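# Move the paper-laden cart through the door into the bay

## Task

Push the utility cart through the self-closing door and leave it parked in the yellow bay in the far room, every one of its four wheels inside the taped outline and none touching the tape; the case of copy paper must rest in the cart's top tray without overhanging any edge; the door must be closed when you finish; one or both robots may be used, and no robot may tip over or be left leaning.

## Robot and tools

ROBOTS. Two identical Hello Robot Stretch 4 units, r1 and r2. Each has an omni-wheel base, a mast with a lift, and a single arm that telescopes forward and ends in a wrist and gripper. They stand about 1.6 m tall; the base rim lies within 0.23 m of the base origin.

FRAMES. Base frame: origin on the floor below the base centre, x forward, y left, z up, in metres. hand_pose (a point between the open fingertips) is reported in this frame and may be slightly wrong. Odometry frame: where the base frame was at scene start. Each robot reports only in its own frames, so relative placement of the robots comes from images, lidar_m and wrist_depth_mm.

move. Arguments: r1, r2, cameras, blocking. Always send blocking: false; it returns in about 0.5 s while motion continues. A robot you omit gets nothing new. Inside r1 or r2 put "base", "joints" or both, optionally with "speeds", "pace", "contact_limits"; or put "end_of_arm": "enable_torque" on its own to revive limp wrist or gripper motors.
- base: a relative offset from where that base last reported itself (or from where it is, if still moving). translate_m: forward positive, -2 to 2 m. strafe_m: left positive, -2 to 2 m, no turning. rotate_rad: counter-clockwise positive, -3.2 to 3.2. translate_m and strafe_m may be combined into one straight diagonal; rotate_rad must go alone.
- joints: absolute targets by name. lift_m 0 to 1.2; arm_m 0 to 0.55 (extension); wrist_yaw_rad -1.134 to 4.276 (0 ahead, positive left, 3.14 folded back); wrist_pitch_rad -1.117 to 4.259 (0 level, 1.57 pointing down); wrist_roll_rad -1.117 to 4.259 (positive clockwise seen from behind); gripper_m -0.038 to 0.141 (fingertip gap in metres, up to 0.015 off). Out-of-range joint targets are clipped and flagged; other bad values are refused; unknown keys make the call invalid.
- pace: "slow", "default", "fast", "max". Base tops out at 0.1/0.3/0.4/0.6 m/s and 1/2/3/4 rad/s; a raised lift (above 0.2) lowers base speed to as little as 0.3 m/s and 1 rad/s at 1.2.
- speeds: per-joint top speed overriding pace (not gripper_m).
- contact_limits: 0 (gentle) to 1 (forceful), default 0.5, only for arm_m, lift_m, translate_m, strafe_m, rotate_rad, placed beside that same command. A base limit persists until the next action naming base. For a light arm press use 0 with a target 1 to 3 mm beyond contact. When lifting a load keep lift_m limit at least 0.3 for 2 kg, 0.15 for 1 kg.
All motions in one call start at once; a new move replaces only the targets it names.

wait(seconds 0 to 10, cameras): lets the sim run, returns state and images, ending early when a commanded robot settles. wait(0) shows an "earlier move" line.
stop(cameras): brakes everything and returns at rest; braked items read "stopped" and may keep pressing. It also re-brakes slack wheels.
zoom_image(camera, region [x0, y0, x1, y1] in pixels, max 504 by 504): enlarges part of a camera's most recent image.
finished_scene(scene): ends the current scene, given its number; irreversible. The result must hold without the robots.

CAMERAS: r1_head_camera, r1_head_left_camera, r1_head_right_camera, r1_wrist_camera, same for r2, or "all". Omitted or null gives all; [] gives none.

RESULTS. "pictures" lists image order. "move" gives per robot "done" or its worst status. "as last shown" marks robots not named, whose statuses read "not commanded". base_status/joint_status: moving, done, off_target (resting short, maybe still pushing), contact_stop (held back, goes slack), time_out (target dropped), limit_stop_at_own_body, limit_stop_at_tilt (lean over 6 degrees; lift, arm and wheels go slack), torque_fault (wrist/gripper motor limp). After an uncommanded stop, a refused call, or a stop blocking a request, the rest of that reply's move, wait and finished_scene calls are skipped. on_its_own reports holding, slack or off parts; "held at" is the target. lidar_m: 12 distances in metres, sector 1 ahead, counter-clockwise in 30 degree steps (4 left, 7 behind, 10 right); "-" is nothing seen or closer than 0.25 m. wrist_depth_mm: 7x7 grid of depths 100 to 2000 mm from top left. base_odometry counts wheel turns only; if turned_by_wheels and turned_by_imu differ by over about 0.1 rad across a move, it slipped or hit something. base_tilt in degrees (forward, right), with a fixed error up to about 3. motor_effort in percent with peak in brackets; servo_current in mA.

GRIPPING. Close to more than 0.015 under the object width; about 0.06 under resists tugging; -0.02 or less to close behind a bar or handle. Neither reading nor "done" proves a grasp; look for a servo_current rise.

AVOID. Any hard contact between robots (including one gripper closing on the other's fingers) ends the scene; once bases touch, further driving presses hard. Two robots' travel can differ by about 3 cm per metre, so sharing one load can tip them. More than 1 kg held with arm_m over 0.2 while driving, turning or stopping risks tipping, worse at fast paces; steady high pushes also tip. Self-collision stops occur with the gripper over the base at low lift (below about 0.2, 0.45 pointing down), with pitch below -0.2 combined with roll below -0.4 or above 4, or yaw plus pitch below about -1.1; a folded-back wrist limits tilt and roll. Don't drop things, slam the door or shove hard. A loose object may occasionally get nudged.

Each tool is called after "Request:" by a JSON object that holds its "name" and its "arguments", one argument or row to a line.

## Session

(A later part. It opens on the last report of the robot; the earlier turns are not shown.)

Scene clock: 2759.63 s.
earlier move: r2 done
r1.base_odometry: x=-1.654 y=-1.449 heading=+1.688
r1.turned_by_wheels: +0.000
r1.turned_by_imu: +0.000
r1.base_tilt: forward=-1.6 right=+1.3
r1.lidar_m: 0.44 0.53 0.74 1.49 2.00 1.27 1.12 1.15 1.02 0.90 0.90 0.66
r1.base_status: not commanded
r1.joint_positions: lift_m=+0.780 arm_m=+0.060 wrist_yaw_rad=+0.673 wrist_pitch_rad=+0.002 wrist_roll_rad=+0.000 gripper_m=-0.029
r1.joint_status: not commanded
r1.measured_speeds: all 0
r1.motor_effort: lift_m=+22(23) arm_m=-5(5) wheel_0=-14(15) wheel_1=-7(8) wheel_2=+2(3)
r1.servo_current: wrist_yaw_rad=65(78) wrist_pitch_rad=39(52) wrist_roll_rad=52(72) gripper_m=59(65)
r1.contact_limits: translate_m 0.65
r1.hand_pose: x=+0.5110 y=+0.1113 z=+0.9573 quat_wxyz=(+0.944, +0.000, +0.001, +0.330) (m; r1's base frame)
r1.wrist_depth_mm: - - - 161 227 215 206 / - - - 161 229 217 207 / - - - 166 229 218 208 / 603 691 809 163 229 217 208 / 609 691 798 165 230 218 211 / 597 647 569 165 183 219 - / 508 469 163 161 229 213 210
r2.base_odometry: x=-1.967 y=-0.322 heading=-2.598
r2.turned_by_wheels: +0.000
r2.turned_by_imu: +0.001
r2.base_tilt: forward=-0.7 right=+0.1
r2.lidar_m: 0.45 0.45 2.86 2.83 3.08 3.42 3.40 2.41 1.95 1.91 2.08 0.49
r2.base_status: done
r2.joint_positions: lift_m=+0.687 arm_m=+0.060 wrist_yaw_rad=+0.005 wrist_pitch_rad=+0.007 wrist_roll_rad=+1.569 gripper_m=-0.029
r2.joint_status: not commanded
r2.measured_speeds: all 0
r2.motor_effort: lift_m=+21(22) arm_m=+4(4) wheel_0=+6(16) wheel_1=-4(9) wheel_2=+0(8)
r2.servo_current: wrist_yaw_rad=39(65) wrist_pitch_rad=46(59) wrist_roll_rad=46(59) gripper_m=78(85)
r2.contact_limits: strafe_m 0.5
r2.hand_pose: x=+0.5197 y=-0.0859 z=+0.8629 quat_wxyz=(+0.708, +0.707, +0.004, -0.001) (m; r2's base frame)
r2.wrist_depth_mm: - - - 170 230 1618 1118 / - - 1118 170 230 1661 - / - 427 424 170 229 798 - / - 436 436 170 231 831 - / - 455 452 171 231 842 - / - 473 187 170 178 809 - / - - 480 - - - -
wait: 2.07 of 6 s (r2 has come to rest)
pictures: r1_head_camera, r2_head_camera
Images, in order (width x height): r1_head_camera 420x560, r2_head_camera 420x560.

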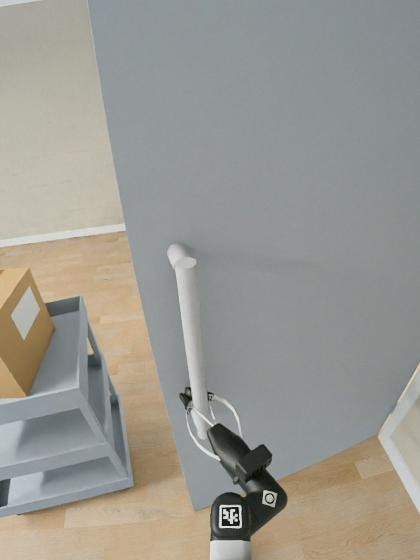

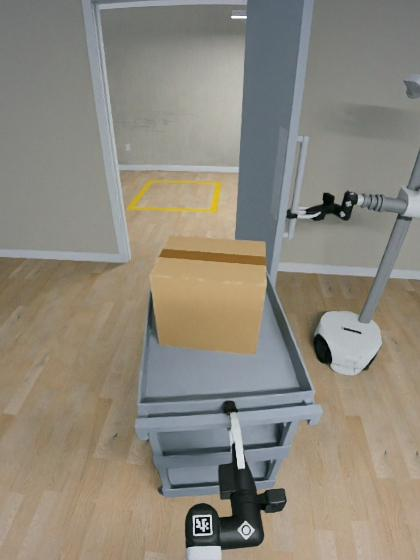

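Request:
{"name": "move", "arguments": {
  "r2": {"base":{"strafe_m":-0.12},"pace":"slow","contact_limits":{"strafe_m":0.5}},
  "blocking": false,
  "cameras": []
}}

Request:
{"name": "wait", "arguments": {
  "seconds": 6,
  "cameras": ["r2_head_camera","r1_head_camera"]
}}

Scene clock: 2768.33 s.
move: r2 moving
r1: as last shown
r1.base_tilt: forward=-1.5 right=+1.3
r1.lidar_m: 0.46 0.50 0.75 1.44 1.98 1.28 1.11 1.14 0.99 0.91 0.93 0.65
r1.motor_effort: lift_m=+22(23) arm_m=-5(5) wheel_0=-14(15) wheel_1=-7(7) wheel_2=+2(2)
r1.servo_current: wrist_yaw_rad=52(72) wrist_pitch_rad=46(46) wrist_roll_rad=46(52) gripper_m=59(65)
r1.contact_limits: translate_m 0.65
r1.wrist_depth_mm: - - - 161 227 216 206 / - - - 162 229 217 208 / - - - 165 228 217 208 / 591 691 809 163 229 218 210 / 603 691 788 165 230 219 210 / 585 647 564 164 183 218 - / 500 466 164 161 229 214 211
r2.base_odometry: x=-1.974 y=-0.309 heading=-2.598
r2.turned_by_wheels: +0.000
r2.turned_by_imu: +0.001
r2.base_tilt: forward=-0.6 right=+0.0
r2.lidar_m: 0.44 0.45 2.90 2.82 3.13 3.44 3.41 2.40 1.92 1.89 2.07 0.48
r2.base_status: strafe_m moving
r2.joint_positions: lift_m=+0.687 arm_m=+0.060 wrist_yaw_rad=+0.005 wrist_pitch_rad=+0.007 wrist_roll_rad=+1.569 gripper_m=-0.029
r2.joint_status: not commanded
r2.measured_speeds: translate_m=+0.000 strafe_m=-0.056 rotate_rad=-0.001 lift_m=+0.000 arm_m=+0.000 wrist_yaw_rad=+0.000 wrist_pitch_rad=+0.000 wrist_roll_rad=+0.000
r2.motor_effort: lift_m=+21(21) arm_m=+4(4) wheel_0=+10(16) wheel_1=-7(9) wheel_2=+0(1)
r2.servo_current: wrist_yaw_rad=52(59) wrist_pitch_rad=46(52) wrist_roll_rad=46(59) gripper_m=78(78)
r2.contact_limits: strafe_m 0.5
r2.hand_pose: x=+0.5197 y=-0.0859 z=+0.8629 quat_wxyz=(+0.708, +0.707, +0.004, -0.001) (m; r2's base frame)
r2.wrist_depth_mm: - - - 171 232 1661 1160 / - - 1098 171 232 1618 - / - 445 427 171 232 820 - / - 439 439 171 231 831 - / - 455 449 171 231 831 - / - 469 186 170 178 820 - / - - 480 - - - -
pictures: none
No camera images: "cameras" was empty.

Scene clock: 2770.17 s.
earlier move: r2 done
r1.base_odometry: x=-1.654 y=-1.449 heading=+1.688
r1.turned_by_wheels: +0.000
r1.turned_by_imu: +0.000
r1.base_tilt: forward=-1.5 right=+1.3
r1.lidar_m: 0.44 0.52 0.68 1.25 1.98 1.26 1.12 1.14 1.03 0.90 0.94 0.66
r1.base_status: not commanded
r1.joint_positions: lift_m=+0.780 arm_m=+0.060 wrist_yaw_rad=+0.673 wrist_pitch_rad=+0.002 wrist_roll_rad=+0.000 gripper_m=-0.029
r1.joint_status: not commanded
r1.measured_speeds: all 0
r1.motor_effort: lift_m=+22(23) arm_m=-4(5) wheel_0=-14(15) wheel_1=-7(7) wheel_2=+3(3)
r1.servo_current: wrist_yaw_rad=65(78) wrist_pitch_rad=46(46) wrist_roll_rad=33(65) gripper_m=52(65)
r1.contact_limits: translate_m 0.65
r1.hand_pose: x=+0.5110 y=+0.1113 z=+0.9573 quat_wxyz=(+0.944, +0.000, +0.001, +0.330) (m; r1's base frame)
r1.wrist_depth_mm: - - - 161 225 214 206 / - - - 161 229 218 207 / - - - 166 230 217 208 / 554 707 - 163 229 218 208 / 554 699 - 165 231 218 210 / 554 647 257 165 183 219 - / - 459 164 161 229 213 211
r2.base_odometry: x=-2.029 y=-0.219 heading=-2.598
r2.turned_by_wheels: +0.000
r2.turned_by_imu: +0.001
r2.base_tilt: forward=-0.7 right=+0.0
r2.lidar_m: 0.41 0.45 3.01 2.95 3.22 3.42 3.45 2.32 1.81 1.80 1.99 0.48
r2.base_status: done
r2.joint_positions: lift_m=+0.687 arm_m=+0.060 wrist_yaw_rad=+0.006 wrist_pitch_rad=+0.007 wrist_roll_rad=+1.569 gripper_m=-0.029
r2.joint_status: not commanded
r2.measured_speeds: all 0
r2.motor_effort: lift_m=+21(22) arm_m=+4(4) wheel_0=+5(16) wheel_1=-4(9) wheel_2=+1(2)
r2.servo_current: wrist_yaw_rad=52(65) wrist_pitch_rad=59(59) wrist_roll_rad=52(59) gripper_m=78(85)
r2.contact_limits: strafe_m 0.5
r2.hand_pose: x=+0.5198 y=-0.0858 z=+0.8629 quat_wxyz=(+0.708, +0.707, +0.005, -0.001) (m; r2's base frame)
r2.wrist_depth_mm: - - 1078 197 264 277 291 / - - - 192 255 1618 1160 / - - - 185 247 741 - / - - 442 181 241 809 - / - 442 442 177 235 842 - / - 445 187 171 178 809 - / - - 445 - - - -
wait: 1.83 of 6 s (r2 has come to rest)
pictures: r1_head_camera, r2_head_camera
Images, in order (width x height): r1_head_camera 420x560, r2_head_camera 420x560.

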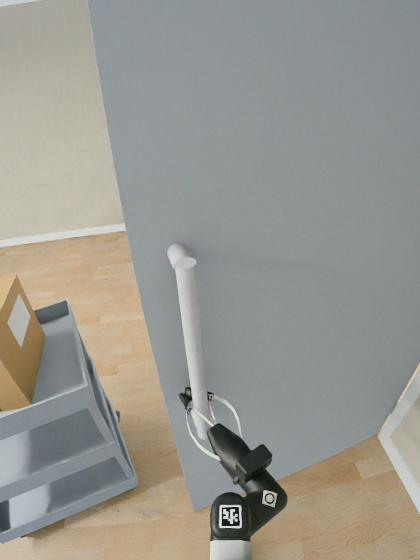

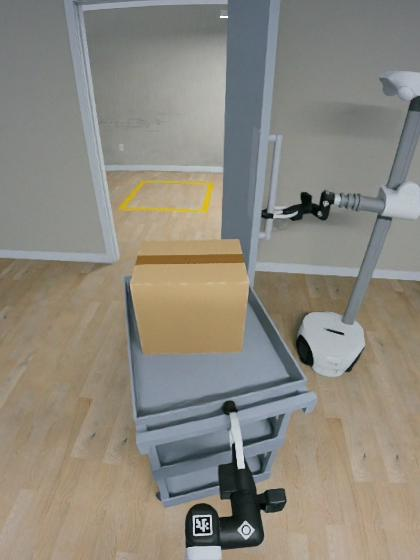

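Request:
{"name": "move", "arguments": {
  "r2": {"base":{"translate_m":0.247,"strafe_m":0.041},"pace":"slow","contact_limits":{"translate_m":0.4}},
  "blocking": false,
  "cameras": []
}}

Request:
{"name": "wait", "arguments": {
  "seconds": 6,
  "cameras": ["r2_head_camera","r1_head_camera"]
}}

Scene clock: 2776.13 s.
move: r2 moving
r1: as last shown
r1.lidar_m: 0.44 0.54 0.71 1.24 1.96 1.27 1.13 1.15 1.05 0.91 0.92 0.62
r1.motor_effort: lift_m=+22(22) arm_m=-5(5) wheel_0=-14(15) wheel_1=-7(7) wheel_2=+2(3)
r1.servo_current: wrist_yaw_rad=59(72) wrist_pitch_rad=46(46) wrist_roll_rad=26(59) gripper_m=52(59)
r1.contact_limits: translate_m 0.65
r1.wrist_depth_mm: - - - 161 227 215 206 / - - - 162 229 217 209 / - - - 166 230 217 208 / 549 691 - 162 229 218 208 / 544 699 - 165 229 218 209 / 549 661 549 165 183 219 - / - 452 164 161 229 214 211
r2.base_odometry: x=-2.038 y=-0.227 heading=-2.598
r2.turned_by_wheels: +0.000
r2.turned_by_imu: +0.000
r2.base_tilt: forward=-0.7 right=+0.1
r2.lidar_m: 0.41 0.42 2.98 2.94 3.23 3.45 3.44 2.29 1.79 1.79 1.96 0.51
r2.base_status: translate_m moving; strafe_m moving
r2.joint_positions: lift_m=+0.687 arm_m=+0.060 wrist_yaw_rad=+0.000 wrist_pitch_rad=+0.007 wrist_roll_rad=+1.569 gripper_m=-0.029
r2.joint_status: not commanded
r2.measured_speeds: translate_m=+0.047 strafe_m=+0.008 rotate_rad=-0.005 lift_m=+0.000 arm_m=+0.000 wrist_yaw_rad=-0.037 wrist_pitch_rad=+0.000 wrist_roll_rad=+0.000
r2.motor_effort: lift_m=+21(21) arm_m=+4(4) wheel_0=+9(9) wheel_1=+8(9) wheel_2=-15(15)
r2.servo_current: wrist_yaw_rad=52(52) wrist_pitch_rad=52(52) wrist_roll_rad=39(59) gripper_m=72(85)
r2.contact_limits: translate_m 0.4
r2.hand_pose: x=+0.5193 y=-0.0875 z=+0.8629 quat_wxyz=(+0.708, +0.707, +0.002, -0.003) (m; r2's base frame)
r2.wrist_depth_mm: - - - 202 272 278 289 / - - - 195 259 1618 1160 / - - - 188 250 1537 - / - 439 442 181 241 809 - / - 439 442 177 235 831 - / - 442 187 169 179 - - / - - 445 - 222 - -
pictures: none
No camera images: "cameras" was empty.

Scene clock: 2779.40 s.
earlier move: r2 done
r1.base_odometry: x=-1.654 y=-1.449 heading=+1.688
r1.turned_by_wheels: +0.000
r1.turned_by_imu: +0.000
r1.base_tilt: forward=-1.5 right=+1.3
r1.lidar_m: 0.45 0.53 0.62 1.29 1.98 1.24 1.13 1.15 1.02 0.90 0.93 0.65
r1.base_status: not commanded
r1.joint_positions: lift_m=+0.780 arm_m=+0.060 wrist_yaw_rad=+0.673 wrist_pitch_rad=+0.002 wrist_roll_rad=+0.000 gripper_m=-0.029
r1.joint_status: not commanded
r1.measured_speeds: all 0
r1.motor_effort: lift_m=+22(23) arm_m=-5(5) wheel_0=-14(15) wheel_1=-7(8) wheel_2=+2(3)
r1.servo_current: wrist_yaw_rad=72(78) wrist_pitch_rad=39(59) wrist_roll_rad=46(65) gripper_m=59(65)
r1.contact_limits: translate_m 0.65
r1.hand_pose: x=+0.5110 y=+0.1113 z=+0.9573 quat_wxyz=(+0.944, +0.000, +0.001, +0.330) (m; r1's base frame)
r1.wrist_depth_mm: - - - 161 226 215 207 / - - - 161 229 217 208 / - - 469 165 230 218 208 / 488 418 469 163 229 218 208 / 477 427 484 165 230 218 211 / 484 430 466 165 183 220 - / - 421 164 161 229 214 211
r2.base_odometry: x=-2.219 y=-0.382 heading=-2.598
r2.turned_by_wheels: +0.000
r2.turned_by_imu: -0.002
r2.base_tilt: forward=-0.7 right=+0.1
r2.lidar_m: 0.45 0.48 2.93 2.88 3.15 3.68 3.67 2.37 1.92 1.87 1.28 0.47
r2.base_status: done
r2.joint_positions: lift_m=+0.687 arm_m=+0.060 wrist_yaw_rad=-0.008 wrist_pitch_rad=+0.007 wrist_roll_rad=+1.569 gripper_m=-0.029
r2.joint_status: not commanded
r2.measured_speeds: all 0
r2.motor_effort: lift_m=+22(22) arm_m=+4(4) wheel_0=+0(9) wheel_1=+5(9) wheel_2=-12(20)
r2.servo_current: wrist_yaw_rad=72(72) wrist_pitch_rad=46(52) wrist_roll_rad=52(65) gripper_m=72(85)
r2.contact_limits: translate_m 0.4
r2.hand_pose: x=+0.5185 y=-0.0898 z=+0.8629 quat_wxyz=(+0.708, +0.707, +0.000, -0.005) (m; r2's base frame)
r2.wrist_depth_mm: - - - 175 237 1499 1138 / - - 878 174 235 1576 517 / - 820 459 173 233 809 - / - 439 436 172 232 842 - / - 452 449 171 232 831 - / - 466 186 170 179 - - / - 1921 473 - - - -
wait: 3.27 of 6 s (r2 has come to rest)
pictures: r1_head_camera, r2_head_camera
Images, in order (width x height): r1_head_camera 420x560, r2_head_camera 420x560.

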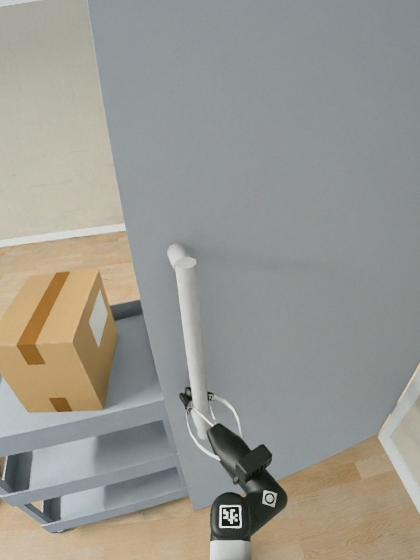

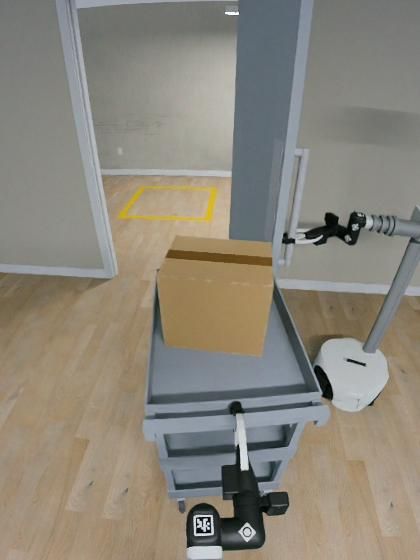

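Request:
{"name": "zoom_image", "arguments": {
  "camera": "r1_head_camera",
  "region": [100, 290, 240, 540]
}}

Request:
{"name": "zoom_image", "arguments": {
  "camera": "r2_head_camera",
  "region": [210, 160, 350, 420]
}}

Scaled by 2.016 from the camera's 420x560 image, which has a finer 600x800 frame.

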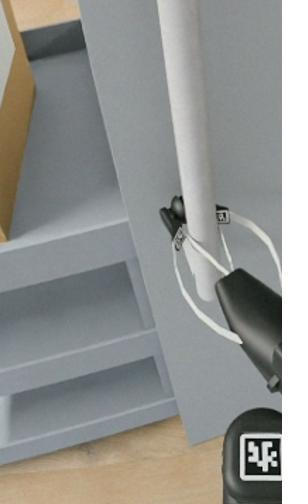

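Scaled by 1.938 from the camera's 420x560 image, which has a finer 1200x1600 frame.

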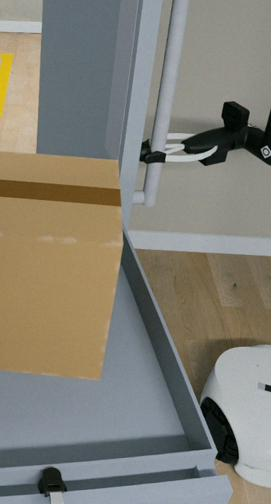

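Request:
{"name": "move", "arguments": {
  "r2": {"base":{"translate_m":0.1,"strafe_m":0.06},"pace":"slow","contact_limits":{"translate_m":0.4}},
  "blocking": false,
  "cameras": []
}}

Request:
{"name": "wait", "arguments": {
  "seconds": 6,
  "cameras": ["r2_head_camera","r1_head_camera"]
}}

Scene clock: 2801.93 s.
move: r2 moving
r1: as last shown
r1.lidar_m: 0.45 0.51 0.62 1.30 1.96 1.26 1.13 1.14 1.03 0.90 0.93 0.66
r1.motor_effort: lift_m=+22(23) arm_m=-4(5) wheel_0=-14(15) wheel_1=-7(7) wheel_2=+2(3)
r1.servo_current: wrist_yaw_rad=52(72) wrist_pitch_rad=46(46) wrist_roll_rad=46(72) gripper_m=65(65)
r1.contact_limits: translate_m 0.65
r1.wrist_depth_mm: - - - 161 226 215 206 / - - - 161 229 218 207 / - - 473 166 230 217 208 / 492 424 473 163 229 219 209 / 488 424 473 165 231 218 210 / 488 424 469 164 182 220 - / - 413 164 161 229 213 211
r2.base_odometry: x=-2.225 y=-0.394 heading=-2.599
r2.turned_by_wheels: -0.001
r2.turned_by_imu: -0.001
r2.base_tilt: forward=-0.7 right=+0.1
r2.lidar_m: 0.45 0.48 2.90 2.85 3.14 3.72 3.71 2.35 1.90 1.87 1.29 0.48
r2.base_status: translate_m moving; strafe_m moving
r2.joint_positions: lift_m=+0.687 arm_m=+0.060 wrist_yaw_rad=-0.008 wrist_pitch_rad=+0.007 wrist_roll_rad=+1.569 gripper_m=-0.029
r2.joint_status: not commanded
r2.measured_speeds: translate_m=+0.047 strafe_m=+0.028 rotate_rad=-0.002 lift_m=+0.000 arm_m=+0.000 wrist_yaw_rad=+0.000 wrist_pitch_rad=+0.000 wrist_roll_rad=+0.000
r2.motor_effort: lift_m=+21(21) arm_m=+4(4) wheel_0=-5(5) wheel_1=+8(9) wheel_2=-16(19)
r2.servo_current: wrist_yaw_rad=59(72) wrist_pitch_rad=52(52) wrist_roll_rad=52(52) gripper_m=65(78)
r2.contact_limits: translate_m 0.4
r2.hand_pose: x=+0.5185 y=-0.0898 z=+0.8629 quat_wxyz=(+0.708, +0.707, +0.000, -0.005) (m; r2's base frame)
r2.wrist_depth_mm: - - - 174 236 1537 1118 / - - 878 174 234 1397 - / - 484 449 173 234 820 - / - 439 433 171 232 831 - / - 452 449 171 231 831 - / - 462 186 169 179 - - / - 480 473 - 229 - -
pictures: none
No camera images: "cameras" was empty.

Scene clock: 2803.77 s.
earlier move: r2 done
r1.base_odometry: x=-1.654 y=-1.449 heading=+1.688
r1.turned_by_wheels: +0.000
r1.turned_by_imu: +0.000
r1.base_tilt: forward=-1.6 right=+1.3
r1.lidar_m: 0.44 0.52 0.66 4.85 1.98 1.24 1.13 1.11 1.03 0.90 0.90 0.67
r1.base_status: not commanded
r1.joint_positions: lift_m=+0.780 arm_m=+0.060 wrist_yaw_rad=+0.673 wrist_pitch_rad=+0.002 wrist_roll_rad=+0.000 gripper_m=-0.029
r1.joint_status: not commanded
r1.measured_speeds: all 0
r1.motor_effort: lift_m=+22(23) arm_m=-5(5) wheel_0=-14(15) wheel_1=-7(8) wheel_2=+2(3)
r1.servo_current: wrist_yaw_rad=46(72) wrist_pitch_rad=52(52) wrist_roll_rad=39(72) gripper_m=65(65)
r1.contact_limits: translate_m 0.65
r1.hand_pose: x=+0.5110 y=+0.1113 z=+0.9573 quat_wxyz=(+0.944, +0.000, +0.001, +0.330) (m; r1's base frame)
r1.wrist_depth_mm: - - - 160 227 215 206 / - - - 161 229 217 208 / - - 394 165 229 217 207 / - 473 397 163 229 217 208 / 878 480 410 165 229 218 210 / - 477 404 165 183 218 - / - 449 157 161 229 213 211
r2.base_odometry: x=-2.273 y=-0.484 heading=-2.599
r2.turned_by_wheels: +0.000
r2.turned_by_imu: +0.000
r2.base_tilt: forward=-0.6 right=+0.0
r2.lidar_m: 0.45 0.49 2.85 2.81 3.06 3.80 3.77 2.45 1.97 1.93 1.20 0.48
r2.base_status: done
r2.joint_positions: lift_m=+0.687 arm_m=+0.060 wrist_yaw_rad=-0.008 wrist_pitch_rad=+0.007 wrist_roll_rad=+1.569 gripper_m=-0.029
r2.joint_status: not commanded
r2.measured_speeds: all 0
r2.motor_effort: lift_m=+21(22) arm_m=+4(4) wheel_0=-6(10) wheel_1=+4(9) wheel_2=-9(19)
r2.servo_current: wrist_yaw_rad=52(72) wrist_pitch_rad=52(52) wrist_roll_rad=46(59) gripper_m=78(78)
r2.contact_limits: translate_m 0.4
r2.hand_pose: x=+0.5185 y=-0.0898 z=+0.8629 quat_wxyz=(+0.708, +0.707, +0.000, -0.005) (m; r2's base frame)
r2.wrist_depth_mm: - - - 163 223 1537 1138 / - 798 798 164 224 - - / - 418 424 166 226 831 - / 1708 439 439 167 227 820 - / - 462 455 168 229 842 - / - 1921 186 170 179 - - / - 145 - - - 1661 -
wait: 1.83 of 6 s (r2 has come to rest)
pictures: r1_head_camera, r2_head_camera
Images, in order (width x height): r1_head_camera 420x560, r2_head_camera 420x560.

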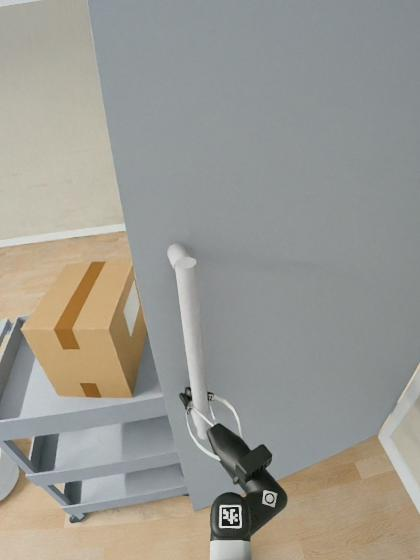

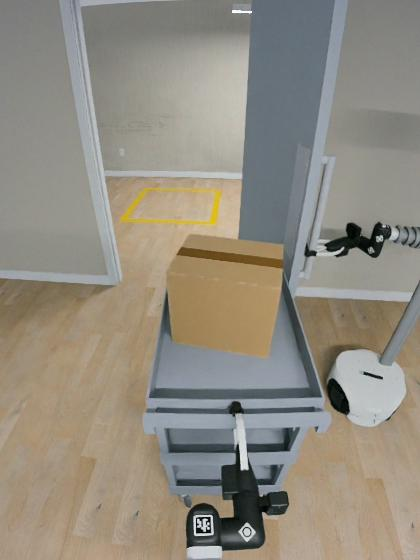

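Request:
{"name": "zoom_image", "arguments": {
  "camera": "r2_head_camera",
  "region": [220, 180, 350, 420]
}}

Request:
{"name": "zoom_image", "arguments": {
  "camera": "r1_head_camera",
  "region": [60, 280, 240, 540]
}}

Scaled by 2.100 from the camera's 420x560 image, which has a finer 1200x1600 frame.

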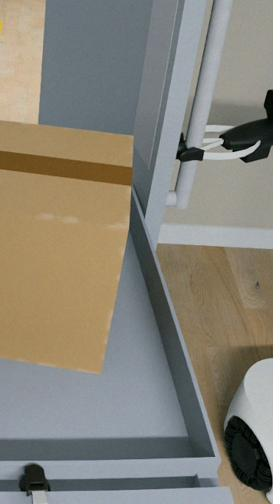

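Scaled by 1.938 from the camera's 420x560 image, which has a finer 600x800 frame.

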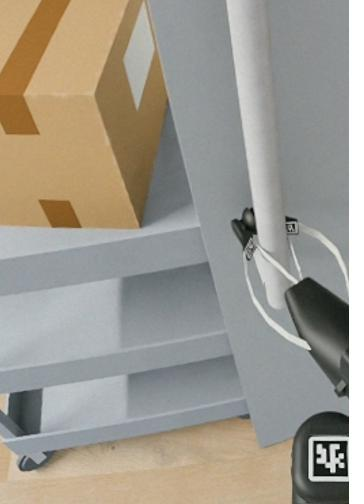

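Request:
{"name": "move", "arguments": {
  "r2": {"base":{"translate_m":0.1,"strafe_m":0.07},"pace":"slow","contact_limits":{"translate_m":0.4}},
  "blocking": false,
  "cameras": []
}}

Request:
{"name": "wait", "arguments": {
  "seconds": 6,
  "cameras": ["r2_head_camera","r1_head_camera"]
}}

Scene clock: 2825.20 s.
move: r2 moving
r1: as last shown
r1.lidar_m: 0.44 0.52 0.67 4.86 1.96 1.26 1.13 1.16 1.03 0.91 0.91 0.60
r1.motor_effort: lift_m=+22(23) arm_m=-5(5) wheel_0=-14(14) wheel_1=-7(7) wheel_2=+2(2)
r1.servo_current: wrist_yaw_rad=52(65) wrist_pitch_rad=46(46) wrist_roll_rad=39(59) gripper_m=59(65)
r1.contact_limits: translate_m 0.65
r1.wrist_depth_mm: - - - 161 226 215 206 / - - - 161 229 217 207 / - - 402 165 229 217 208 / - 480 399 163 229 218 209 / 854 480 404 165 230 219 209 / - 484 407 164 183 219 - / - 459 164 161 229 213 210
r2.base_odometry: x=-2.279 y=-0.497 heading=-2.600
r2.turned_by_wheels: -0.001
r2.turned_by_imu: -0.001
r2.base_tilt: forward=-0.7 right=+0.1
r2.lidar_m: 0.44 0.50 2.84 2.82 3.04 3.79 3.79 2.48 1.96 1.94 1.18 0.49
r2.base_status: translate_m moving; strafe_m moving
r2.joint_positions: lift_m=+0.687 arm_m=+0.060 wrist_yaw_rad=-0.008 wrist_pitch_rad=+0.007 wrist_roll_rad=+1.569 gripper_m=-0.029
r2.joint_status: not commanded
r2.measured_speeds: translate_m=+0.044 strafe_m=+0.031 rotate_rad=+0.002 lift_m=+0.000 arm_m=+0.000 wrist_yaw_rad=+0.000 wrist_pitch_rad=+0.000 wrist_roll_rad=+0.000
r2.motor_effort: lift_m=+21(22) arm_m=+4(4) wheel_0=-4(9) wheel_1=+7(9) wheel_2=-14(15)
r2.servo_current: wrist_yaw_rad=59(65) wrist_pitch_rad=52(52) wrist_roll_rad=46(52) gripper_m=78(78)
r2.contact_limits: translate_m 0.4
r2.hand_pose: x=+0.5185 y=-0.0898 z=+0.8629 quat_wxyz=(+0.708, +0.707, +0.000, -0.005) (m; r2's base frame)
r2.wrist_depth_mm: - - 788 163 222 1499 1160 / - 788 788 163 224 - - / - 421 424 165 225 820 - / 1808 439 433 167 228 831 - / - 462 452 168 229 831 - / - - 186 169 179 - - / - 145 - - - 1708 -
pictures: none
No camera images: "cameras" was empty.

Scene clock: 2827.10 s.
earlier move: r2 done
r1.base_odometry: x=-1.654 y=-1.449 heading=+1.688
r1.turned_by_wheels: +0.000
r1.turned_by_imu: +0.000
r1.base_tilt: forward=-1.5 right=+1.2
r1.lidar_m: 0.46 0.53 0.74 4.85 2.00 1.27 1.11 1.13 1.04 0.91 0.92 0.61
r1.base_status: not commanded
r1.joint_positions: lift_m=+0.780 arm_m=+0.060 wrist_yaw_rad=+0.673 wrist_pitch_rad=+0.002 wrist_roll_rad=+0.000 gripper_m=-0.029
r1.joint_status: not commanded
r1.measured_speeds: all 0
r1.motor_effort: lift_m=+22(23) arm_m=-5(5) wheel_0=-15(15) wheel_1=-7(7) wheel_2=+2(3)
r1.servo_current: wrist_yaw_rad=59(72) wrist_pitch_rad=46(52) wrist_roll_rad=52(65) gripper_m=59(65)
r1.contact_limits: translate_m 0.65
r1.hand_pose: x=+0.5110 y=+0.1113 z=+0.9573 quat_wxyz=(+0.944, +0.000, +0.001, +0.330) (m; r1's base frame)
r1.wrist_depth_mm: - - - 161 227 215 207 / - - - 161 229 218 208 / - - 477 166 229 217 208 / - - 462 163 229 219 209 / 904 - 466 165 230 218 210 / - 647 469 164 183 219 - / 525 - 158 161 229 213 211
r2.base_odometry: x=-2.323 y=-0.595 heading=-2.600
r2.turned_by_wheels: +0.000
r2.turned_by_imu: +0.000
r2.base_tilt: forward=-0.7 right=+0.1
r2.lidar_m: 0.47 0.49 2.75 2.72 2.98 3.87 3.87 2.59 2.03 2.02 1.13 0.44
r2.base_status: done
r2.joint_positions: lift_m=+0.687 arm_m=+0.060 wrist_yaw_rad=-0.008 wrist_pitch_rad=+0.007 wrist_roll_rad=+1.569 gripper_m=-0.029
r2.joint_status: not commanded
r2.measured_speeds: all 0
r2.motor_effort: lift_m=+21(22) arm_m=+4(4) wheel_0=-6(10) wheel_1=+4(9) wheel_2=-8(16)
r2.servo_current: wrist_yaw_rad=59(72) wrist_pitch_rad=46(59) wrist_roll_rad=46(59) gripper_m=78(78)
r2.contact_limits: translate_m 0.4
r2.hand_pose: x=+0.5185 y=-0.0898 z=+0.8629 quat_wxyz=(+0.708, +0.707, +0.000, -0.005) (m; r2's base frame)
r2.wrist_depth_mm: - 676 691 151 207 - - / - 699 544 154 212 809 - / - 413 418 156 216 820 - / 1756 445 442 161 222 831 - / 1708 480 466 166 228 - - / 1756 - 186 168 179 - - / - - - - - 1708 480
wait: 1.90 of 6 s (r2 has come to rest)
pictures: r1_head_camera, r2_head_camera
Images, in order (width x height): r1_head_camera 420x560, r2_head_camera 420x560.

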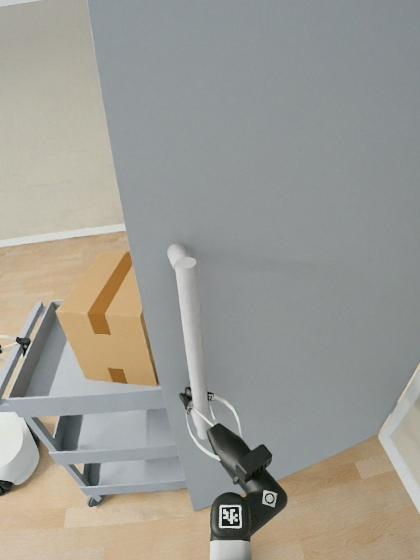

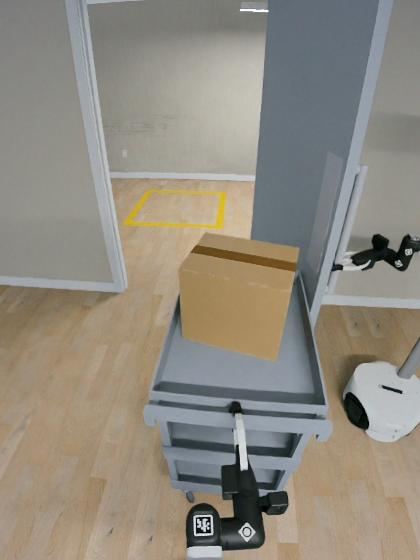

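Request:
{"name": "move", "arguments": {
  "r2": {"base":{"translate_m":0.12,"strafe_m":0.075},"pace":"slow","contact_limits":{"translate_m":0.4}},
  "blocking": false,
  "cameras": []
}}

Request:
{"name": "wait", "arguments": {
  "seconds": 6,
  "cameras": ["r2_head_camera","r1_head_camera"]
}}

Scene clock: 2840.83 s.
move: r2 moving
r1: as last shown
r1.base_tilt: forward=-1.5 right=+1.3
r1.lidar_m: 0.45 0.51 0.75 4.85 1.94 1.26 1.12 1.15 1.01 0.91 0.93 0.65
r1.motor_effort: lift_m=+22(23) arm_m=-4(5) wheel_0=-14(15) wheel_1=-7(7) wheel_2=+3(3)
r1.servo_current: wrist_yaw_rad=72(72) wrist_pitch_rad=46(46) wrist_roll_rad=59(65) gripper_m=46(65)
r1.contact_limits: translate_m 0.65
r1.wrist_depth_mm: - - - 161 226 217 206 / - - - 161 228 216 207 / - - 484 166 229 216 208 / - - 469 162 229 218 209 / 904 - 473 165 229 220 209 / 569 - 480 165 183 219 - / 539 - 158 161 229 213 211
r2.base_odometry: x=-2.329 y=-0.608 heading=-2.601
r2.turned_by_wheels: -0.001
r2.turned_by_imu: +0.000
r2.base_tilt: forward=-0.7 right=+0.1
r2.lidar_m: 0.48 0.53 2.75 2.73 2.95 3.89 3.85 2.55 2.07 2.03 1.14 0.48
r2.base_status: translate_m moving; strafe_m moving
r2.joint_positions: lift_m=+0.687 arm_m=+0.060 wrist_yaw_rad=-0.008 wrist_pitch_rad=+0.007 wrist_roll_rad=+1.569 gripper_m=-0.029
r2.joint_status: not commanded
r2.measured_speeds: translate_m=+0.046 strafe_m=+0.029 rotate_rad=+0.001 lift_m=+0.000 arm_m=+0.000 wrist_yaw_rad=+0.000 wrist_pitch_rad=+0.000 wrist_roll_rad=+0.000
r2.motor_effort: lift_m=+21(22) arm_m=+4(4) wheel_0=-9(9) wheel_1=+9(9) wheel_2=-13(14)
r2.servo_current: wrist_yaw_rad=52(65) wrist_pitch_rad=46(52) wrist_roll_rad=46(65) gripper_m=72(78)
r2.contact_limits: translate_m 0.4
r2.hand_pose: x=+0.5185 y=-0.0898 z=+0.8629 quat_wxyz=(+0.708, +0.707, +0.000, -0.005) (m; r2's base frame)
r2.wrist_depth_mm: - 683 691 149 205 - - / - 723 500 153 211 768 - / - 413 413 155 216 809 - / 1708 445 442 160 222 820 - / - 480 473 165 227 - - / 1756 - 187 168 179 - - / - - - - - 1708 480
pictures: none
No camera images: "cameras" was empty.

Scene clock: 2842.90 s.
earlier move: r2 done
r1.base_odometry: x=-1.654 y=-1.449 heading=+1.688
r1.turned_by_wheels: +0.000
r1.turned_by_imu: +0.000
r1.base_tilt: forward=-1.6 right=+1.2
r1.lidar_m: 0.42 0.52 1.03 4.84 1.99 1.26 1.12 1.14 1.02 0.91 0.92 0.64
r1.base_status: not commanded
r1.joint_positions: lift_m=+0.780 arm_m=+0.060 wrist_yaw_rad=+0.673 wrist_pitch_rad=+0.002 wrist_roll_rad=+0.000 gripper_m=-0.029
r1.joint_status: not commanded
r1.measured_speeds: all 0
r1.motor_effort: lift_m=+23(23) arm_m=-5(5) wheel_0=-14(15) wheel_1=-7(7) wheel_2=+2(3)
r1.servo_current: wrist_yaw_rad=59(78) wrist_pitch_rad=39(46) wrist_roll_rad=52(65) gripper_m=59(65)
r1.contact_limits: translate_m 0.65
r1.hand_pose: x=+0.5110 y=+0.1113 z=+0.9573 quat_wxyz=(+0.944, +0.000, +0.001, +0.330) (m; r1's base frame)
r1.wrist_depth_mm: - - - 161 227 215 206 / - - - 161 229 218 208 / - - - 166 229 216 208 / 1008 - - 163 229 217 210 / - 931 - 165 230 219 210 / - 597 181 165 183 219 - / - 585 163 161 229 213 210
r2.base_odometry: x=-2.387 y=-0.721 heading=-2.600
r2.turned_by_wheels: +0.000
r2.turned_by_imu: +0.001
r2.base_tilt: forward=-0.6 right=+0.1
r2.lidar_m: 0.48 2.04 2.65 2.63 2.84 3.99 3.96 2.70 2.13 2.11 1.11 0.46
r2.base_status: done
r2.joint_positions: lift_m=+0.687 arm_m=+0.060 wrist_yaw_rad=-0.007 wrist_pitch_rad=+0.007 wrist_roll_rad=+1.569 gripper_m=-0.029
r2.joint_status: not commanded
r2.measured_speeds: all 0
r2.motor_effort: lift_m=+21(22) arm_m=+4(4) wheel_0=-3(9) wheel_1=+4(9) wheel_2=-6(15)
r2.servo_current: wrist_yaw_rad=46(72) wrist_pitch_rad=52(52) wrist_roll_rad=59(65) gripper_m=78(85)
r2.contact_limits: translate_m 0.4
r2.hand_pose: x=+0.5187 y=-0.0895 z=+0.8629 quat_wxyz=(+0.708, +0.707, +0.000, -0.005) (m; r2's base frame)
r2.wrist_depth_mm: - - - 134 189 - - / - 389 394 140 198 - - / - 410 413 146 208 - - / - 452 442 153 215 - - / - - 484 160 224 - - / 1618 - 187 167 179 554 - / - - - - - - 462
wait: 2.07 of 6 s (r2 has come to rest)
pictures: r1_head_camera, r2_head_camera
Images, in order (width x height): r1_head_camera 420x560, r2_head_camera 420x560.

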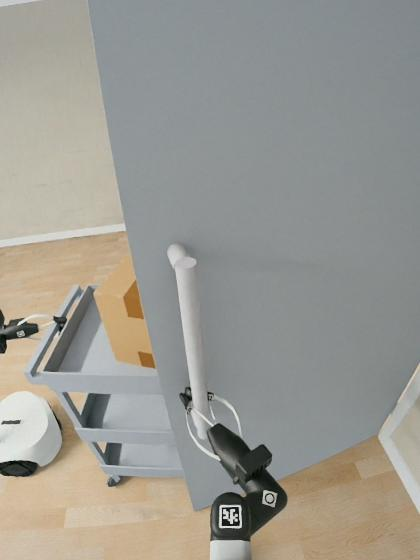

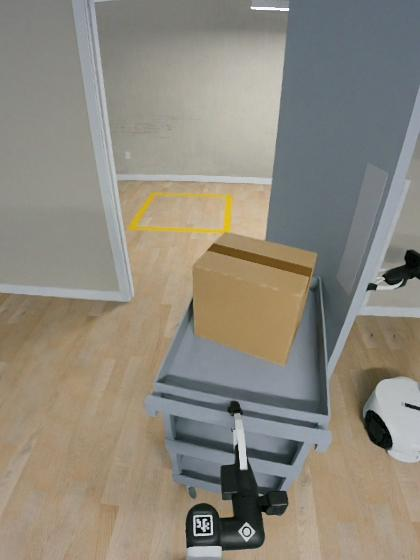

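Request:
{"name": "move", "arguments": {
  "r2": {"base":{"strafe_m":-0.16},"pace":"slow","contact_limits":{"strafe_m":0.5}},
  "blocking": false,
  "cameras": []
}}

Request:
{"name": "wait", "arguments": {
  "seconds": 6,
  "cameras": ["r2_head_camera","r1_head_camera"]
}}

Scene clock: 2848.73 s.
move: r2 moving
r1: as last shown
r1.base_tilt: forward=-1.6 right=+1.3
r1.lidar_m: 0.43 0.51 1.01 4.85 1.98 1.26 1.11 1.14 0.97 0.89 0.93 0.65
r1.motor_effort: lift_m=+22(23) arm_m=-5(5) wheel_0=-15(15) wheel_1=-7(7) wheel_2=+2(3)
r1.servo_current: wrist_yaw_rad=65(65) wrist_pitch_rad=39(52) wrist_roll_rad=59(59) gripper_m=52(59)
r1.contact_limits: translate_m 0.65
r1.wrist_depth_mm: - - - 161 228 216 206 / - - - 161 229 218 207 / - - - 166 229 217 208 / 1025 - - 162 229 218 210 / - 904 - 165 229 218 210 / - 591 181 164 182 218 - / - 585 164 161 229 213 210
r2.base_odometry: x=-2.394 y=-0.709 heading=-2.600
r2.turned_by_wheels: +0.001
r2.turned_by_imu: +0.001
r2.base_tilt: forward=-0.7 right=+0.0
r2.lidar_m: 0.49 0.53 2.68 2.66 2.90 4.00 3.99 2.67 2.14 2.08 1.13 0.46
r2.base_status: strafe_m moving
r2.joint_positions: lift_m=+0.687 arm_m=+0.060 wrist_yaw_rad=+0.000 wrist_pitch_rad=+0.007 wrist_roll_rad=+1.569 gripper_m=-0.029
r2.joint_status: not commanded
r2.measured_speeds: translate_m=+0.000 strafe_m=-0.055 rotate_rad=+0.001 lift_m=+0.000 arm_m=+0.000 wrist_yaw_rad=+0.030 wrist_pitch_rad=+0.000 wrist_roll_rad=+0.000
r2.motor_effort: lift_m=+22(22) arm_m=+4(4) wheel_0=+11(14) wheel_1=-6(8) wheel_2=-1(4)
r2.servo_current: wrist_yaw_rad=46(65) wrist_pitch_rad=46(52) wrist_roll_rad=46(59) gripper_m=78(78)
r2.contact_limits: strafe_m 0.5
r2.hand_pose: x=+0.5193 y=-0.0874 z=+0.8629 quat_wxyz=(+0.708, +0.707, +0.003, -0.003) (m; r2's base frame)
r2.wrist_depth_mm: - - - 131 186 - - / - 389 392 136 194 - - / - 410 407 142 205 - - / - 455 449 150 214 - - / - - 492 156 224 - - / 1756 - 188 167 179 1464 521 / - - - - - 1576 473
pictures: none
No camera images: "cameras" was empty.

Scene clock: 2851.00 s.
earlier move: r2 done
r1.base_odometry: x=-1.654 y=-1.449 heading=+1.688
r1.turned_by_wheels: +0.000
r1.turned_by_imu: +0.000
r1.base_tilt: forward=-1.5 right=+1.3
r1.lidar_m: 0.45 0.54 0.72 4.85 1.99 1.26 1.12 1.14 1.04 0.91 0.91 0.62
r1.base_status: not commanded
r1.joint_positions: lift_m=+0.780 arm_m=+0.060 wrist_yaw_rad=+0.673 wrist_pitch_rad=+0.002 wrist_roll_rad=+0.000 gripper_m=-0.029
r1.joint_status: not commanded
r1.measured_speeds: all 0
r1.motor_effort: lift_m=+22(23) arm_m=-4(5) wheel_0=-14(15) wheel_1=-7(7) wheel_2=+2(3)
r1.servo_current: wrist_yaw_rad=52(72) wrist_pitch_rad=39(52) wrist_roll_rad=59(65) gripper_m=59(59)
r1.contact_limits: translate_m 0.65
r1.hand_pose: x=+0.5110 y=+0.1113 z=+0.9573 quat_wxyz=(+0.944, +0.000, +0.001, +0.330) (m; r1's base frame)
r1.wrist_depth_mm: - - - 161 228 214 206 / - - - 161 229 218 208 / - - - 166 229 217 207 / - - - 163 228 218 210 / 788 - - 165 229 219 210 / - 634 186 165 183 220 - / 433 - 157 161 229 213 210
r2.base_odometry: x=-2.469 y=-0.584 heading=-2.600
r2.turned_by_wheels: +0.000
r2.turned_by_imu: +0.001
r2.base_tilt: forward=-0.7 right=+0.0
r2.lidar_m: 0.44 0.46 2.83 2.81 3.05 4.03 4.01 2.49 1.99 1.96 0.98 0.48
r2.base_status: done
r2.joint_positions: lift_m=+0.687 arm_m=+0.060 wrist_yaw_rad=+0.005 wrist_pitch_rad=+0.007 wrist_roll_rad=+1.569 gripper_m=-0.029
r2.joint_status: not commanded
r2.measured_speeds: all 0
r2.motor_effort: lift_m=+21(22) arm_m=+4(4) wheel_0=+5(16) wheel_1=-4(8) wheel_2=+1(4)
r2.servo_current: wrist_yaw_rad=46(65) wrist_pitch_rad=46(59) wrist_roll_rad=39(65) gripper_m=78(85)
r2.contact_limits: strafe_m 0.5
r2.hand_pose: x=+0.5197 y=-0.0860 z=+0.8629 quat_wxyz=(+0.708, +0.707, +0.004, -0.001) (m; r2's base frame)
r2.wrist_depth_mm: - - 569 160 220 - - / 585 574 - 162 222 - - / - 418 421 164 224 809 - / - 436 433 167 228 842 - / 1661 466 459 169 229 831 - / 1708 - 186 170 179 - - / - 146 - - 236 1576 -
wait: 2.27 of 6 s (r2 has come to rest)
pictures: r1_head_camera, r2_head_camera
Images, in order (width x height): r1_head_camera 420x560, r2_head_camera 420x560.

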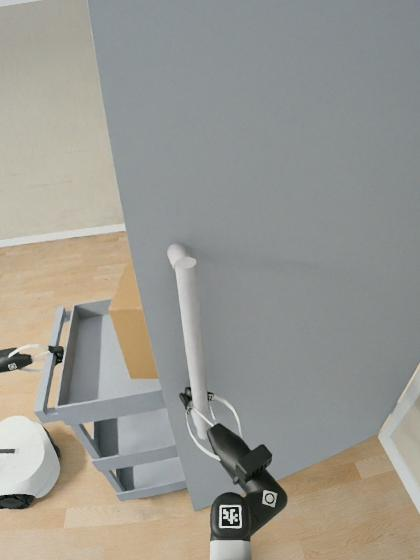

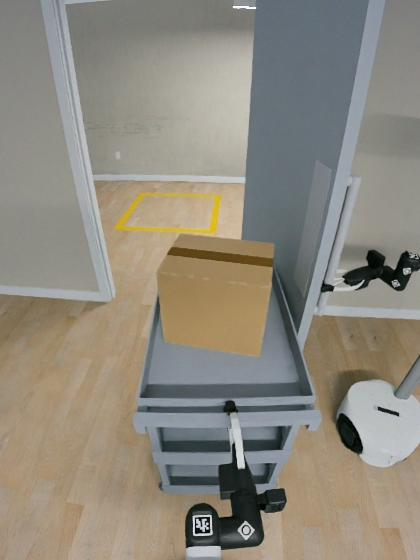

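Request:
{"name": "move", "arguments": {
  "r2": {"base":{"strafe_m":-0.2},"pace":"slow","contact_limits":{"strafe_m":0.35}},
  "blocking": false,
  "cameras": []
}}

Request:
{"name": "wait", "arguments": {
  "seconds": 6,
  "cameras": ["r2_head_camera","r1_head_camera"]
}}

Scene clock: 2872.67 s.
move: r2 moving
r1: as last shown
r1.lidar_m: 0.45 0.51 0.68 4.84 1.97 1.26 1.12 1.13 1.02 0.90 0.91 0.66
r1.motor_effort: lift_m=+22(23) arm_m=-5(5) wheel_0=-14(15) wheel_1=-7(7) wheel_2=+2(2)
r1.servo_current: wrist_yaw_rad=59(65) wrist_pitch_rad=39(46) wrist_roll_rad=39(65) gripper_m=59(59)
r1.contact_limits: translate_m 0.65
r1.wrist_depth_mm: - - - 161 226 215 206 / - - - 161 229 217 207 / - - - 165 230 217 209 / - - - 162 229 217 208 / 778 - - 165 230 219 210 / 654 - 256 164 183 219 - / - - 158 161 229 213 211
r2.base_odometry: x=-2.477 y=-0.572 heading=-2.600
r2.turned_by_wheels: +0.000
r2.turned_by_imu: +0.001
r2.base_tilt: forward=-0.7 right=+0.0
r2.lidar_m: 0.45 0.46 2.85 2.81 3.08 4.01 4.01 2.47 1.97 1.95 0.99 0.48
r2.base_status: strafe_m moving
r2.joint_positions: lift_m=+0.687 arm_m=+0.060 wrist_yaw_rad=+0.005 wrist_pitch_rad=+0.007 wrist_roll_rad=+1.569 gripper_m=-0.029
r2.joint_status: not commanded
r2.measured_speeds: translate_m=+0.000 strafe_m=-0.057 rotate_rad=+0.001 lift_m=+0.000 arm_m=+0.000 wrist_yaw_rad=+0.000 wrist_pitch_rad=+0.000 wrist_roll_rad=+0.000
r2.motor_effort: lift_m=+21(22) arm_m=+4(4) wheel_0=+12(12) wheel_1=-8(8) wheel_2=+0(1)
r2.servo_current: wrist_yaw_rad=65(65) wrist_pitch_rad=52(52) wrist_roll_rad=46(52) gripper_m=72(78)
r2.contact_limits: strafe_m 0.35
r2.hand_pose: x=+0.5197 y=-0.0860 z=+0.8629 quat_wxyz=(+0.708, +0.707, +0.004, -0.001) (m; r2's base frame)
r2.wrist_depth_mm: - - - 163 221 - - / 569 585 603 164 224 - - / - 424 433 165 226 831 - / - 433 433 167 229 831 - / 1661 462 452 169 229 831 - / 1708 - 187 170 178 - - / - 146 - - - 1537 -
pictures: none
No camera images: "cameras" was empty.

Scene clock: 2875.30 s.
earlier move: r2 done
r1.base_odometry: x=-1.654 y=-1.449 heading=+1.688
r1.turned_by_wheels: +0.000
r1.turned_by_imu: +0.000
r1.base_tilt: forward=-1.5 right=+1.3
r1.lidar_m: 0.46 0.52 0.57 0.98 2.00 1.26 1.10 1.15 1.04 0.90 0.92 0.64
r1.base_status: not commanded
r1.joint_positions: lift_m=+0.780 arm_m=+0.060 wrist_yaw_rad=+0.673 wrist_pitch_rad=+0.002 wrist_roll_rad=+0.000 gripper_m=-0.029
r1.joint_status: not commanded
r1.measured_speeds: all 0
r1.motor_effort: lift_m=+22(23) arm_m=-4(5) wheel_0=-15(15) wheel_1=-7(8) wheel_2=+2(3)
r1.servo_current: wrist_yaw_rad=65(78) wrist_pitch_rad=39(52) wrist_roll_rad=52(65) gripper_m=52(65)
r1.contact_limits: translate_m 0.65
r1.hand_pose: x=+0.5110 y=+0.1113 z=+0.9573 quat_wxyz=(+0.944, +0.000, +0.001, +0.330) (m; r1's base frame)
r1.wrist_depth_mm: - - - 161 227 216 207 / - - - 161 229 217 208 / - - - 165 229 217 208 / - - - 162 229 218 209 / - - 778 165 229 218 210 / - - 415 164 182 220 - / - 496 164 162 229 213 210
r2.base_odometry: x=-2.572 y=-0.413 heading=-2.599
r2.turned_by_wheels: +0.001
r2.turned_by_imu: +0.003
r2.base_tilt: forward=-0.7 right=+0.0
r2.lidar_m: 0.43 0.42 3.05 3.00 3.27 4.06 4.04 2.25 1.76 1.75 0.86 0.48
r2.base_status: done
r2.joint_positions: lift_m=+0.687 arm_m=+0.060 wrist_yaw_rad=+0.012 wrist_pitch_rad=+0.007 wrist_roll_rad=+1.569 gripper_m=-0.029
r2.joint_status: not commanded
r2.measured_speeds: all 0
r2.motor_effort: lift_m=+21(22) arm_m=+4(4) wheel_0=+12(18) wheel_1=-2(9) wheel_2=+5(7)
r2.servo_current: wrist_yaw_rad=65(85) wrist_pitch_rad=39(52) wrist_roll_rad=52(65) gripper_m=78(85)
r2.contact_limits: strafe_m 0.35
r2.hand_pose: x=+0.5203 y=-0.0839 z=+0.8629 quat_wxyz=(+0.708, +0.707, +0.007, +0.002) (m; r2's base frame)
r2.wrist_depth_mm: - - 585 - - - 1160 / - - 559 184 185 - 1138 / 559 - 559 181 242 251 252 / - - - 178 237 820 - / - - 452 175 234 831 - / 1756 430 187 171 179 820 - / - 436 439 - 227 - -
wait: 2.63 of 6 s (r2 has come to rest)
pictures: r1_head_camera, r2_head_camera
Images, in order (width x height): r1_head_camera 420x560, r2_head_camera 420x560.

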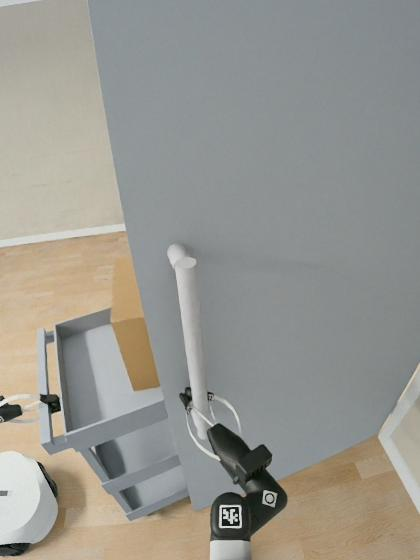

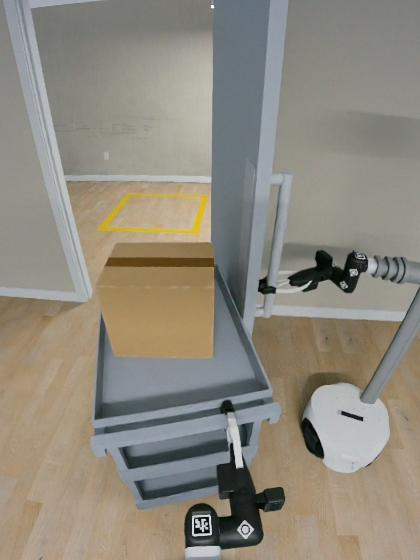

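Request:
{"name": "move", "arguments": {
  "r2": {"base":{"translate_m":0.2,"strafe_m":0.045},"pace":"slow","contact_limits":{"translate_m":0.4}},
  "blocking": false,
  "cameras": []
}}

Request:
{"name": "wait", "arguments": {
  "seconds": 6,
  "cameras": ["r2_head_camera","r1_head_camera"]
}}

Scene clock: 2883.97 s.
move: r2 moving
r1: as last shown
r1.lidar_m: 0.44 0.51 0.56 1.00 1.99 1.23 1.13 1.16 0.99 0.91 0.90 0.65
r1.motor_effort: lift_m=+22(23) arm_m=-4(5) wheel_0=-15(15) wheel_1=-7(7) wheel_2=+2(2)
r1.servo_current: wrist_yaw_rad=59(72) wrist_pitch_rad=39(46) wrist_roll_rad=52(65) gripper_m=59(59)
r1.contact_limits: translate_m 0.65
r1.wrist_depth_mm: - - - 161 226 215 206 / - - - 162 228 217 208 / - - - 166 229 218 208 / - - - 163 229 218 209 / - - 759 164 231 218 209 / 539 634 418 165 182 218 - / - 492 164 161 229 213 211
r2.base_odometry: x=-2.581 y=-0.422 heading=-2.599
r2.turned_by_wheels: +0.000
r2.turned_by_imu: +0.001
r2.base_tilt: forward=-0.7 right=+0.0
r2.lidar_m: 0.42 0.42 3.02 2.97 3.24 4.05 4.03 2.22 1.76 1.75 0.87 0.51
r2.base_status: translate_m moving; strafe_m moving
r2.joint_positions: lift_m=+0.687 arm_m=+0.060 wrist_yaw_rad=+0.004 wrist_pitch_rad=+0.007 wrist_roll_rad=+1.569 gripper_m=-0.029
r2.joint_status: not commanded
r2.measured_speeds: translate_m=+0.049 strafe_m=+0.011 rotate_rad=+0.000 lift_m=+0.000 arm_m=+0.000 wrist_yaw_rad=-0.045 wrist_pitch_rad=+0.000 wrist_roll_rad=+0.000
r2.motor_effort: lift_m=+21(22) arm_m=+3(4) wheel_0=+7(13) wheel_1=+7(10) wheel_2=-13(13)
r2.servo_current: wrist_yaw_rad=52(78) wrist_pitch_rad=46(52) wrist_roll_rad=46(52) gripper_m=78(78)
r2.contact_limits: translate_m 0.4
r2.hand_pose: x=+0.5197 y=-0.0862 z=+0.8629 quat_wxyz=(+0.708, +0.707, +0.004, -0.001) (m; r2's base frame)
r2.wrist_depth_mm: - - 580 - - - 1138 / - - - 186 186 - 1182 / 554 554 559 182 244 254 254 / - - - 179 238 820 - / - - 504 175 233 831 - / 1708 424 187 170 179 - - / 1708 424 430 - 224 - -
pictures: none
No camera images: "cameras" was empty.

Scene clock: 2886.77 s.
earlier move: r2 done
r1.base_odometry: x=-1.654 y=-1.449 heading=+1.688
r1.turned_by_wheels: +0.000
r1.turned_by_imu: +0.000
r1.base_tilt: forward=-1.5 right=+1.3
r1.lidar_m: 0.45 0.51 0.66 4.84 1.98 1.26 1.11 1.15 1.03 0.88 0.93 0.61
r1.base_status: not commanded
r1.joint_positions: lift_m=+0.780 arm_m=+0.060 wrist_yaw_rad=+0.673 wrist_pitch_rad=+0.002 wrist_roll_rad=+0.000 gripper_m=-0.029
r1.joint_status: not commanded
r1.measured_speeds: all 0
r1.motor_effort: lift_m=+22(23) arm_m=-4(5) wheel_0=-14(15) wheel_1=-7(7) wheel_2=+2(3)
r1.servo_current: wrist_yaw_rad=46(78) wrist_pitch_rad=46(52) wrist_roll_rad=46(72) gripper_m=59(65)
r1.contact_limits: translate_m 0.65
r1.hand_pose: x=+0.5110 y=+0.1113 z=+0.9573 quat_wxyz=(+0.944, +0.000, +0.001, +0.330) (m; r1's base frame)
r1.wrist_depth_mm: - - - 161 227 215 207 / - - - 161 229 217 208 / - - - 166 229 216 208 / - - - 163 230 218 208 / 591 - - 165 230 218 210 / 477 455 256 164 183 220 - / - 469 158 161 229 213 211
r2.base_odometry: x=-2.720 y=-0.555 heading=-2.600
r2.turned_by_wheels: -0.001
r2.turned_by_imu: -0.002
r2.base_tilt: forward=-0.7 right=+0.1
r2.lidar_m: 0.38 0.34 2.73 2.93 3.19 4.25 - 2.32 1.84 1.80 0.75 0.53
r2.base_status: done
r2.joint_positions: lift_m=+0.687 arm_m=+0.060 wrist_yaw_rad=-0.009 wrist_pitch_rad=+0.007 wrist_roll_rad=+1.569 gripper_m=-0.029
r2.joint_status: not commanded
r2.measured_speeds: all 0
r2.motor_effort: lift_m=+21(22) arm_m=+3(4) wheel_0=-3(13) wheel_1=+3(10) wheel_2=-9(17)
r2.servo_current: wrist_yaw_rad=52(78) wrist_pitch_rad=46(59) wrist_roll_rad=46(65) gripper_m=78(85)
r2.contact_limits: translate_m 0.4
r2.hand_pose: x=+0.5185 y=-0.0899 z=+0.8629 quat_wxyz=(+0.708, +0.707, -0.001, -0.006) (m; r2's base frame)
r2.wrist_depth_mm: - - 394 - - - 1138 / 382 379 382 231 - - 1160 / 315 317 317 239 289 296 294 / - - - 200 267 1499 1160 / - - - 185 242 1708 - / - - 187 167 180 699 - / - 392 394 - 213 - -
wait: 2.80 of 6 s (r2 has come to rest)
pictures: r1_head_camera, r2_head_camera
Images, in order (width x height): r1_head_camera 420x560, r2_head_camera 420x560.

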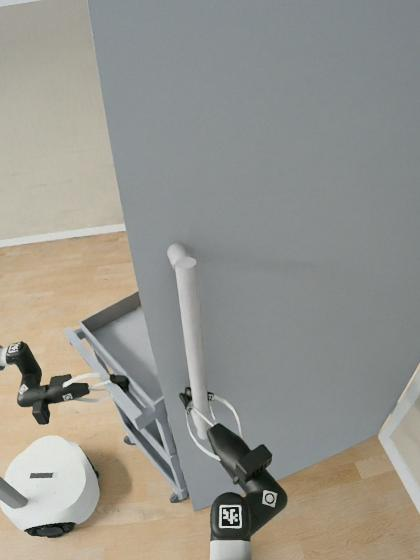

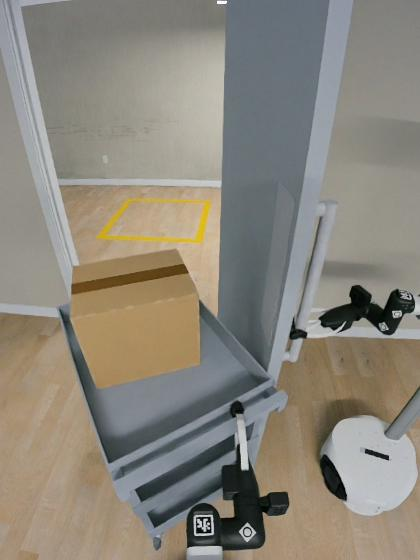

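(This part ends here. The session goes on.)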